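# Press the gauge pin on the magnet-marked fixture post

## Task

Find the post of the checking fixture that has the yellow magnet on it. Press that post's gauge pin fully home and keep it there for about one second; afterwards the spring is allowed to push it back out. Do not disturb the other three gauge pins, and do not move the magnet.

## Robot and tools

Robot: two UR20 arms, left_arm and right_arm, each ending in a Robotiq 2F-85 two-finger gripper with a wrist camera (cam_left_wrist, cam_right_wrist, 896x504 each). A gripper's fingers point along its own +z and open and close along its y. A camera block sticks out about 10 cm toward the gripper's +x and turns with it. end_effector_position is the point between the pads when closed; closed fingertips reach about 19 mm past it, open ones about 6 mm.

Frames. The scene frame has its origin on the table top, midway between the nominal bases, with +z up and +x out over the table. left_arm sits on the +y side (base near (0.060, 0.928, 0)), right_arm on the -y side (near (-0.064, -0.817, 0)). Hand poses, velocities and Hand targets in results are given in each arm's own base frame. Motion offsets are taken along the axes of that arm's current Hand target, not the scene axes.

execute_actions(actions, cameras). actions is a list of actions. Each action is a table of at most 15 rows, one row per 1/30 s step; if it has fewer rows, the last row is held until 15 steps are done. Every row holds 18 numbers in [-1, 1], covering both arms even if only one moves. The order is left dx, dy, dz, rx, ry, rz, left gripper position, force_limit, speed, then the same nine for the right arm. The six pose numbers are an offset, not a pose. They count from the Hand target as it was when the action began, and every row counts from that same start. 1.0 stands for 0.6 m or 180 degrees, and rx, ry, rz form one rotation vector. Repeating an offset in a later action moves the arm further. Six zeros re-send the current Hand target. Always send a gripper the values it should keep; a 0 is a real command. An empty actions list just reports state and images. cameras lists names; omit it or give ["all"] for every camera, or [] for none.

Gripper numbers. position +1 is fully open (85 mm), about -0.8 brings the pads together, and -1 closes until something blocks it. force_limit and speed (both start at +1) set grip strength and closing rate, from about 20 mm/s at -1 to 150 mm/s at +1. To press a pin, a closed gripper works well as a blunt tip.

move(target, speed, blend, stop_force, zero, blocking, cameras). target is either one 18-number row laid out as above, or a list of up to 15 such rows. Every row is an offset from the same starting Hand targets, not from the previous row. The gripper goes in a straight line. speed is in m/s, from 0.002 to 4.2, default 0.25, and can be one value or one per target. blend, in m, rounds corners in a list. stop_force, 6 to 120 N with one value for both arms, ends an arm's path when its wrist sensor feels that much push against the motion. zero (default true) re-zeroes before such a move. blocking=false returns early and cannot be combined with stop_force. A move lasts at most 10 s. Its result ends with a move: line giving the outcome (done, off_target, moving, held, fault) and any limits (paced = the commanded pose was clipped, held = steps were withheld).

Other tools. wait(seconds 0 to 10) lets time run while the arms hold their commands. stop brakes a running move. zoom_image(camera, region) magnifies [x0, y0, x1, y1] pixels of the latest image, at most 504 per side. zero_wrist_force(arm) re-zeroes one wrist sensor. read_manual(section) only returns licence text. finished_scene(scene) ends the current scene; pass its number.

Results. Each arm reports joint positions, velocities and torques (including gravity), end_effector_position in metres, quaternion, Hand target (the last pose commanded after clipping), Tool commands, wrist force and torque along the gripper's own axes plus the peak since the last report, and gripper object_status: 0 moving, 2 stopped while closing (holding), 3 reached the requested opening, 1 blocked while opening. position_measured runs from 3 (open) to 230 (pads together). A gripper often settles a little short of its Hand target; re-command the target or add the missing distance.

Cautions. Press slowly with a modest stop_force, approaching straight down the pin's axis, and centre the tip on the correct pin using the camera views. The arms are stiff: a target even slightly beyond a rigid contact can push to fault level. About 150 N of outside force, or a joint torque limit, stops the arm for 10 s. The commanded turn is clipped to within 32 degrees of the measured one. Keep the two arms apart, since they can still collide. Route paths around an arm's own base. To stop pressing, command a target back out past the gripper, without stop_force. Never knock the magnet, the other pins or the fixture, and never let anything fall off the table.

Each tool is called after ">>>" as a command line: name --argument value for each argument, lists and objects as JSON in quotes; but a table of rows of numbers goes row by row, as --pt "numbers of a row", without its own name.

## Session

>>> execute_actions --actions '[]'

Scene clock: 0.00 s.
left_arm: end_effector_position=(+0.3071, -0.4220, +0.1602) position_measured=3 object_status=3 end_effector_quat_wxyz=(+0.066, +0.956, -0.074, +0.275) | right_arm: end_effector_position=(+0.4900, -0.3027, +0.2369) position_measured=3 object_status=3 end_effector_quat_wxyz=(+0.548, -0.467, -0.511, -0.471)
Joint positions: left_arm=[-1.763 -1.739 2.857 -2.766 -1.003 1.555] | right_arm=[2.511 -2.074 -2.06 -2.212 2.389 -0.015]
Joint velocities: within noise
Joint torques (N m): no reading
Motor temperatures (°C): left_arm=[24 35 26 38 34 33] | right_arm=[28 35 35 36 33 38]
Wrist force (N): no reading
Wrist torque (N m): no reading
Wrist force, peak (N): no reading
Hand target: left_arm +0.3071, -0.4220, +0.1602; +0.066, +0.956, -0.074, +0.275 | right_arm +0.4900, -0.3027, +0.2369; +0.548, -0.467, -0.511, -0.471
Tool commands: left_gripper/position=+1.0 left_gripper/force_limit=+1.0 left_gripper/speed=+1.0 right_gripper/position=+1.0 right_gripper/force_limit=+1.0 right_gripper/speed=+1.0
camera_calibration:
cam_left_wrist: T_world_to_cam=[[-0.285835, -0.958093, 0.0188626, -0.30276], [-0.929607, 0.27245, -0.248197, 0.463413], [0.232657, -0.0884782, -0.968526, 0.172428], [0, 0, 0, 1]] pos_world=[0.304136, -0.401073, 0.28773]
cam_right_wrist: T_world_to_cam=[[0.978979, 0.0562001, -0.196068, -0.399553], [-0.174505, -0.266853, -0.947807, 0.238768], [-0.105588, 0.962097, -0.251436, 0.530477], [0, 0, 0, 1]] pos_world=[0.488832, -0.424199, 0.281347]

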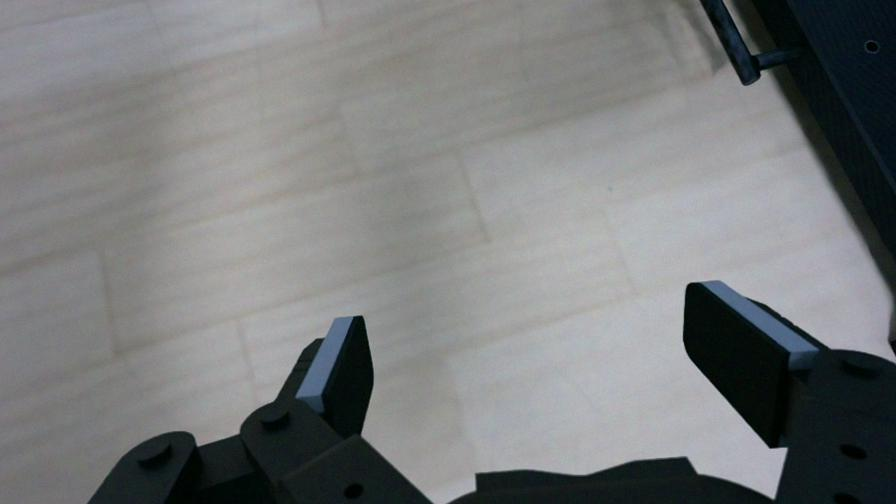

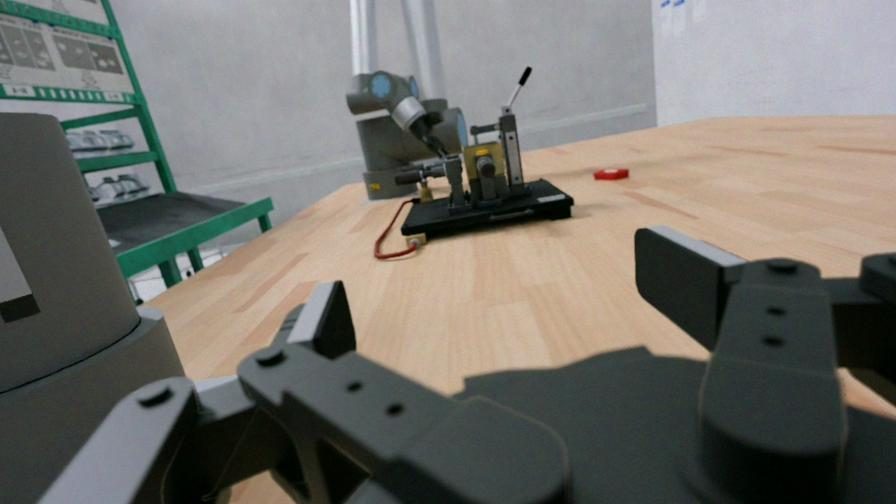

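>>> zoom_image --camera "cam_right_wrist" --region '[370, 50, 590, 270]'

Scaled by 2.291 from the camera's 896x504 image, which has a finer 1280x720 frame.

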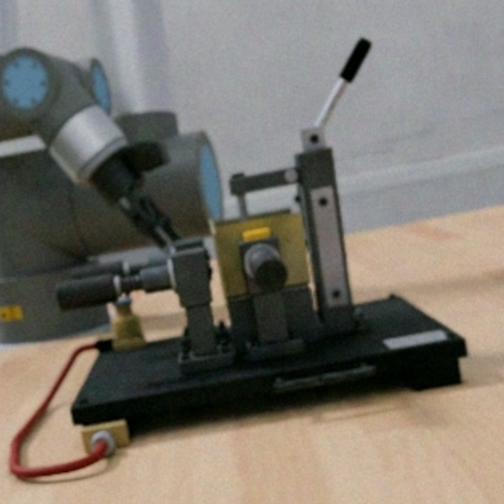

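>>> move --target '[0,0,0,0,0,0,1,1,1,0.1097,0.2517,0.73,-0.0407,-0.2351,0.0034,-0.8,-1,0]' --speed 0.55 --cameras '[]'

>>> move --target '[0,0,0,0,0,0,1,1,1,0.545,-0.15,0.615,0,0,0,-0.8,-1,0]' --speed 0.5 --cameras '["cam_right_wrist"]'

Scene clock: 3.67 s.
left_arm: end_effector_position=(+0.3071, -0.4220, +0.1602) position_measured=3 object_status=3 end_effector_quat_wxyz=(+0.066, +0.956, -0.074, +0.275) | right_arm: end_effector_position=(+0.5894, +0.1475, +0.3168) position_measured=229 object_status=3 end_effector_quat_wxyz=(-0.299, +0.641, +0.641, +0.299)
Joint positions: left_arm=[-1.763 -1.739 2.857 -2.766 -1.003 1.555] | right_arm=[3.298 -1.555 -2.54 -0.434 2.429 1.811]
Joint velocities: within noise
Joint torques (N m): left_arm=[1.62 -17.07 -53.16 -10.37 3.18 -1.22] | right_arm=[21.36 74.11 56.11 16.07 0.96 4.47]
Motor temperatures (°C): left_arm=[24 35 26 38 34 33] | right_arm=[28 35 35 36 33 38]
Wrist force (N): left_arm=[0.0 0.0 0.0] | right_arm=[-0.7 0.3 2.5]
Wrist torque (N m): left_arm=[0.00 0.01 0.00] | right_arm=[0.64 0.21 -0.11]
Wrist force, peak (N): left_arm=[0.0 0.1 -0.5] | right_arm=[2.9 3.5 5.2]
Hand target: left_arm +0.3071, -0.4220, +0.1602; +0.066, +0.956, -0.074, +0.275 | right_arm +0.5894, +0.1475, +0.3168; -0.299, +0.641, +0.641, +0.299
Off the commanded pose: left_arm 0.000 m, 0 deg | right_arm 0.000 m, 0 deg.
move: done
No camera images: "cameras" was empty.

Scene clock: 5.40 s.
left_arm: end_effector_position=(+0.3071, -0.4220, +0.1602) position_measured=3 object_status=3 end_effector_quat_wxyz=(+0.066, +0.956, -0.074, +0.275) | right_arm: end_effector_position=(+0.4993, +0.6402, +0.3298) position_measured=229 object_status=3 end_effector_quat_wxyz=(-0.299, +0.641, +0.641, +0.299)
Joint positions: left_arm=[-1.763 -1.739 2.857 -2.766 -1.003 1.555] | right_arm=[4.12 -1.75 -2.494 0.311 2.012 2.733]
Joint velocities: within noise
Joint torques (N m): left_arm=[-1.52 -14.6 -55.24 -9.73 2.59 -0.74] | right_arm=[22.11 69.73 62.83 16 -2 6.02]
Motor temperatures (°C): left_arm=[24 35 26 38 34 33] | right_arm=[28 35 35 36 33 38]
Wrist force (N): left_arm=[0.1 0.0 -0.3] | right_arm=[0.5 2.1 1.8]
Wrist torque (N m): left_arm=[0.00 -0.02 0.00] | right_arm=[0.78 -0.16 -0.05]
Wrist force, peak (N): left_arm=[0.2 -0.4 -0.4] | right_arm=[3.4 0.4 5.3]
Hand target: left_arm +0.3071, -0.4220, +0.1602; +0.066, +0.956, -0.074, +0.275 | right_arm +0.4993, +0.6404, +0.3298; -0.299, +0.641, +0.641, +0.299
Off the commanded pose: left_arm 0.000 m, 0 deg | right_arm 0.000 m, 0 deg.
move: done
camera_calibration:
cam_right_wrist: T_world_to_cam=[[0.98409, -0.158772, -0.0797422, -0.34671], [-0.176557, -0.823692, -0.53885, 0.802703], [0.0198712, 0.544356, -0.838619, 0.0461211], [0, 0, 0, 1]] pos_world=[0.482, 0.581026, 0.443567]
Images, in order (width x height): cam_right_wrist 896x504.

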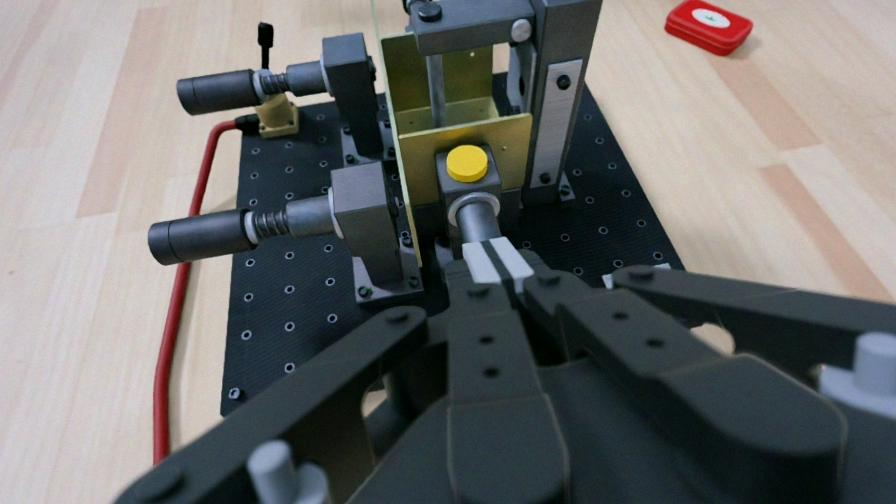

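>>> move --pt "0 0 0 0 0 0 1 1 1 -0.1355 0.027 -0.006 0.0024 -0.139 -0.005 -0.8 -1 0" --pt "0 0 0 0 0 0 1 1 1 -0.2539 0.042 0.1435 0.0049 -0.2778 -0.0104 -0.8 -1 0" --speed 0.35 --blend 0.02 --cameras '["cam_right_wrist"]'

Scene clock: 8.30 s.
left_arm: end_effector_position=(+0.3071, -0.4220, +0.1602) position_measured=3 object_status=3 end_effector_quat_wxyz=(+0.066, +0.956, -0.074, +0.275) | right_arm: end_effector_position=(+0.5245, +0.6083, +0.1578) position_measured=229 object_status=3 end_effector_quat_wxyz=(+0.000, +0.695, +0.719, +0.000)
Joint positions: left_arm=[-1.763 -1.739 2.857 -2.766 -1.003 1.555] | right_arm=[4.254 -1.784 -2.287 -0.641 1.571 2.648]
Joint velocities: within noise
Joint torques (N m): left_arm=[-2.21 -15.65 -55.13 -10.1 3.45 -1.43] | right_arm=[18.64 80.83 86.57 6.01 -3.51 6.07]
Motor temperatures (°C): left_arm=[24 35 26 38 34 33] | right_arm=[28 35 35 36 33 38]
Wrist force (N): left_arm=[-0.2 -0.2 -0.1] | right_arm=[-0.8 2.5 1.9]
Wrist torque (N m): left_arm=[-0.02 0.03 0.00] | right_arm=[1.59 0.12 -0.46]
Wrist force, peak (N): left_arm=[0.4 0.1 -0.4] | right_arm=[1.1 2.6 3.6]
Hand target: left_arm +0.3071, -0.4220, +0.1602; +0.066, +0.956, -0.074, +0.275 | right_arm +0.5245, +0.6083, +0.1578; +0.000, +0.695, +0.719, +0.000
Off the commanded pose: left_arm 0.000 m, 0 deg | right_arm 0.000 m, 0 deg.
move: done
camera_calibration:
cam_right_wrist: T_world_to_cam=[[0.989166, -0.128728, 0.0705719, -0.435016], [-0.143651, -0.94784, 0.284543, 0.616531], [0.0302622, -0.291598, -0.956062, 0.440441], [0, 0, 0, 1]] pos_world=[0.50554, 0.656806, 0.27636]
Images, in order (width x height): cam_right_wrist 896x504.

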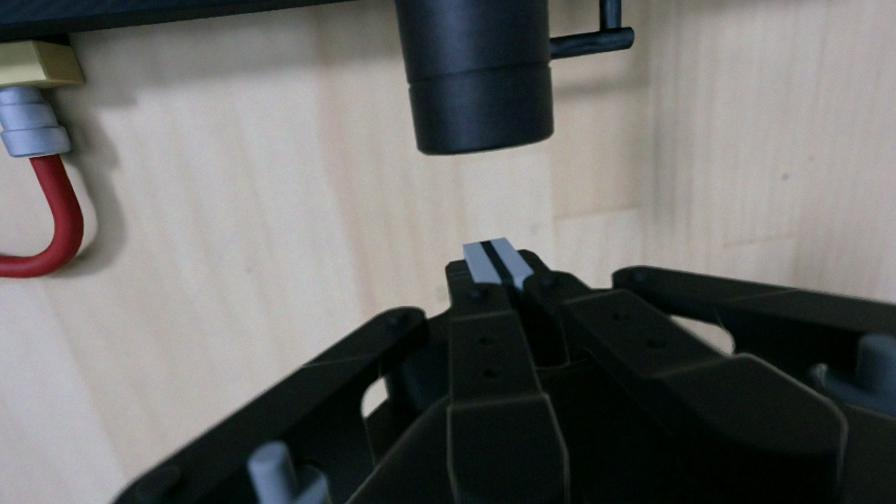

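>>> move --pt "0 0 0 0 0 0 1 1 1 0.05 -0.0042 0 0 0 0 -0.8 -1 0" --pt "0 0 0 0 0 0 1 1 1 0.071 -0.0042 0 0 0 0 -0.8 -1 0" --pt "0 0 0 0 0 0 1 1 1 0.108 -0.0042 0 0 0 0 -0.8 -1 0" --speed '[0.1,0.03,0.012]' --stop_force 38 --cameras '["cam_right_wrist"]'

>>> move --target '[0,0,0,0,0,0,1,1,1,0.008,0,0,0,0,0,-0.8,-1,0]' --speed 0.006 --stop_force 22 --cameras '[]'

>>> wait --seconds 1.1 --cameras '[]'

Scene clock: 11.37 s.
left_arm: end_effector_position=(+0.3071, -0.4220, +0.1602) position_measured=3 object_status=3 end_effector_quat_wxyz=(+0.066, +0.956, -0.074, +0.275) | right_arm: end_effector_position=(+0.5202, +0.6575, +0.1577) position_measured=229 object_status=3 end_effector_quat_wxyz=(+0.000, +0.695, +0.719, +0.000)
Joint positions: left_arm=[-1.763 -1.739 2.857 -2.766 -1.003 1.555] | right_arm=[4.285 -1.818 -2.239 -0.656 1.57 2.679]
Joint velocities: within noise
Joint torques (N m): left_arm=[-2.01 -16.56 -53.52 -9.73 3.39 -1.57] | right_arm=[-1.82 141.62 84.4 21.68 7.44 -7.44]
Motor temperatures (°C): left_arm=[24 35 26 38 34 33] | right_arm=[28 35 35 36 33 38]
Wrist force (N): left_arm=[-0.2 -0.3 0.0] | right_arm=[-29.9 2.4 6.4]
Wrist torque (N m): left_arm=[-0.04 0.03 0.00] | right_arm=[1.66 0.86 -0.19]
Wrist force, peak (N): left_arm=[0.5 0.1 -0.3] | right_arm=[-66.5 4.4 -12.3]
Hand target: left_arm +0.3071, -0.4220, +0.1602; +0.066, +0.956, -0.074, +0.275 | right_arm +0.5202, +0.6575, +0.1577; +0.000, +0.695, +0.719, +0.000 (not the last commanded pose)
Off the commanded pose: left_arm 0.000 m, 0 deg | right_arm 0.016 m, 0 deg.
move: contact (right_arm); path passed 2 of 3 targets
camera_calibration:
cam_right_wrist: T_world_to_cam=[[0.989166, -0.128706, 0.0706129, -0.424442], [-0.143651, -0.947749, 0.284843, 0.662457], [0.0302624, -0.2919, -0.95597, 0.454916], [0, 0, 0, 1]] pos_world=[0.50124, 0.706005, 0.276161]
Images, in order (width x height): cam_right_wrist 896x504.

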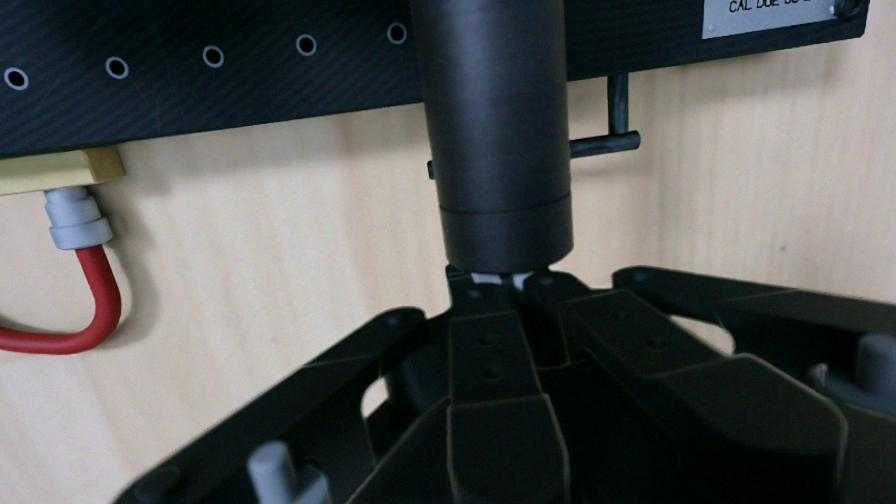

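Scene clock: 12.03 s.
left_arm: end_effector_position=(+0.3071, -0.4220, +0.1602) position_measured=3 object_status=3 end_effector_quat_wxyz=(+0.066, +0.956, -0.074, +0.275) | right_arm: end_effector_position=(+0.5202, +0.6577, +0.1577) position_measured=229 object_status=3 end_effector_quat_wxyz=(+0.000, +0.694, +0.720, +0.000)
Joint positions: left_arm=[-1.763 -1.739 2.857 -2.766 -1.003 1.555] | right_arm=[4.285 -1.818 -2.239 -0.656 1.57 2.679]
Joint velocities: within noise
Joint torques (N m): left_arm=[-0.54 -11.97 -56.39 -9.5 3 -1.59] | right_arm=[16.82 122.73 96.99 28.78 7.58 0.78]
Motor temperatures (°C): left_arm=[24 35 26 38 34 33] | right_arm=[28 35 35 36 33 38]
Wrist force (N): left_arm=[0.0 -0.1 -0.2] | right_arm=[-63.3 -2.9 -16.5]
Wrist torque (N m): left_arm=[0.00 0.00 0.00] | right_arm=[1.39 1.93 -0.04]
Wrist force, peak (N): left_arm=[-0.1 0.0 -0.5] | right_arm=[-67.9 -4.7 -16.4]
Hand target: left_arm +0.3071, -0.4220, +0.1602; +0.066, +0.956, -0.074, +0.275 | right_arm +0.5202, +0.6576, +0.1577; +0.000, +0.694, +0.720, +0.000 (not the last commanded pose)
Off the commanded pose: left_arm 0.000 m, 0 deg | right_arm 0.005 m, 0 deg.
move: contact (right_arm)
No camera images: "cameras" was empty.

Scene clock: 13.13 s.
left_arm: end_effector_position=(+0.3071, -0.4220, +0.1602) position_measured=3 object_status=3 end_effector_quat_wxyz=(+0.066, +0.956, -0.074, +0.275) | right_arm: end_effector_position=(+0.5202, +0.6576, +0.1577) position_measured=229 object_status=3 end_effector_quat_wxyz=(+0.000, +0.694, +0.719, +0.000)
Joint positions: left_arm=[-1.763 -1.739 2.857 -2.766 -1.003 1.555] | right_arm=[4.285 -1.818 -2.239 -0.656 1.57 2.679]
Joint velocities: within noise
Joint torques (N m): left_arm=[-1.19 -14.58 -55.63 -9.29 3.84 -1.25] | right_arm=[14.25 123.23 97.07 26.09 7.87 -5.65]
Motor temperatures (°C): left_arm=[24 35 26 38 34 33] | right_arm=[28 35 35 36 33 38]
Wrist force (N): left_arm=[0.1 0.1 -0.2] | right_arm=[-57.8 -1.0 -12.9]
Wrist torque (N m): left_arm=[0.02 -0.01 0.00] | right_arm=[1.43 1.72 -0.05]
Wrist force, peak (N): left_arm=[0.2 -0.1 -0.5] | right_arm=[-62.8 -2.5 -16.3]
Hand target: left_arm +0.3071, -0.4220, +0.1602; +0.066, +0.956, -0.074, +0.275 | right_arm +0.5202, +0.6576, +0.1577; +0.000, +0.694, +0.720, +0.000 (not the last commanded pose)
Tool commands: left_gripper/position=+1.0 left_gripper/force_limit=+1.0 left_gripper/speed=+1.0 right_gripper/position=-0.8 right_gripper/force_limit=-1.0 right_gripper/speed=+0.0
Off the commanded pose: left_arm 0.000 m, 0 deg | right_arm 0.005 m, 0 deg.
wait: 1.10 s; at rest by 0.17 s
No camera images: "cameras" was empty.

>>> finished_scene --scene 3

The scene is finished: the task was done.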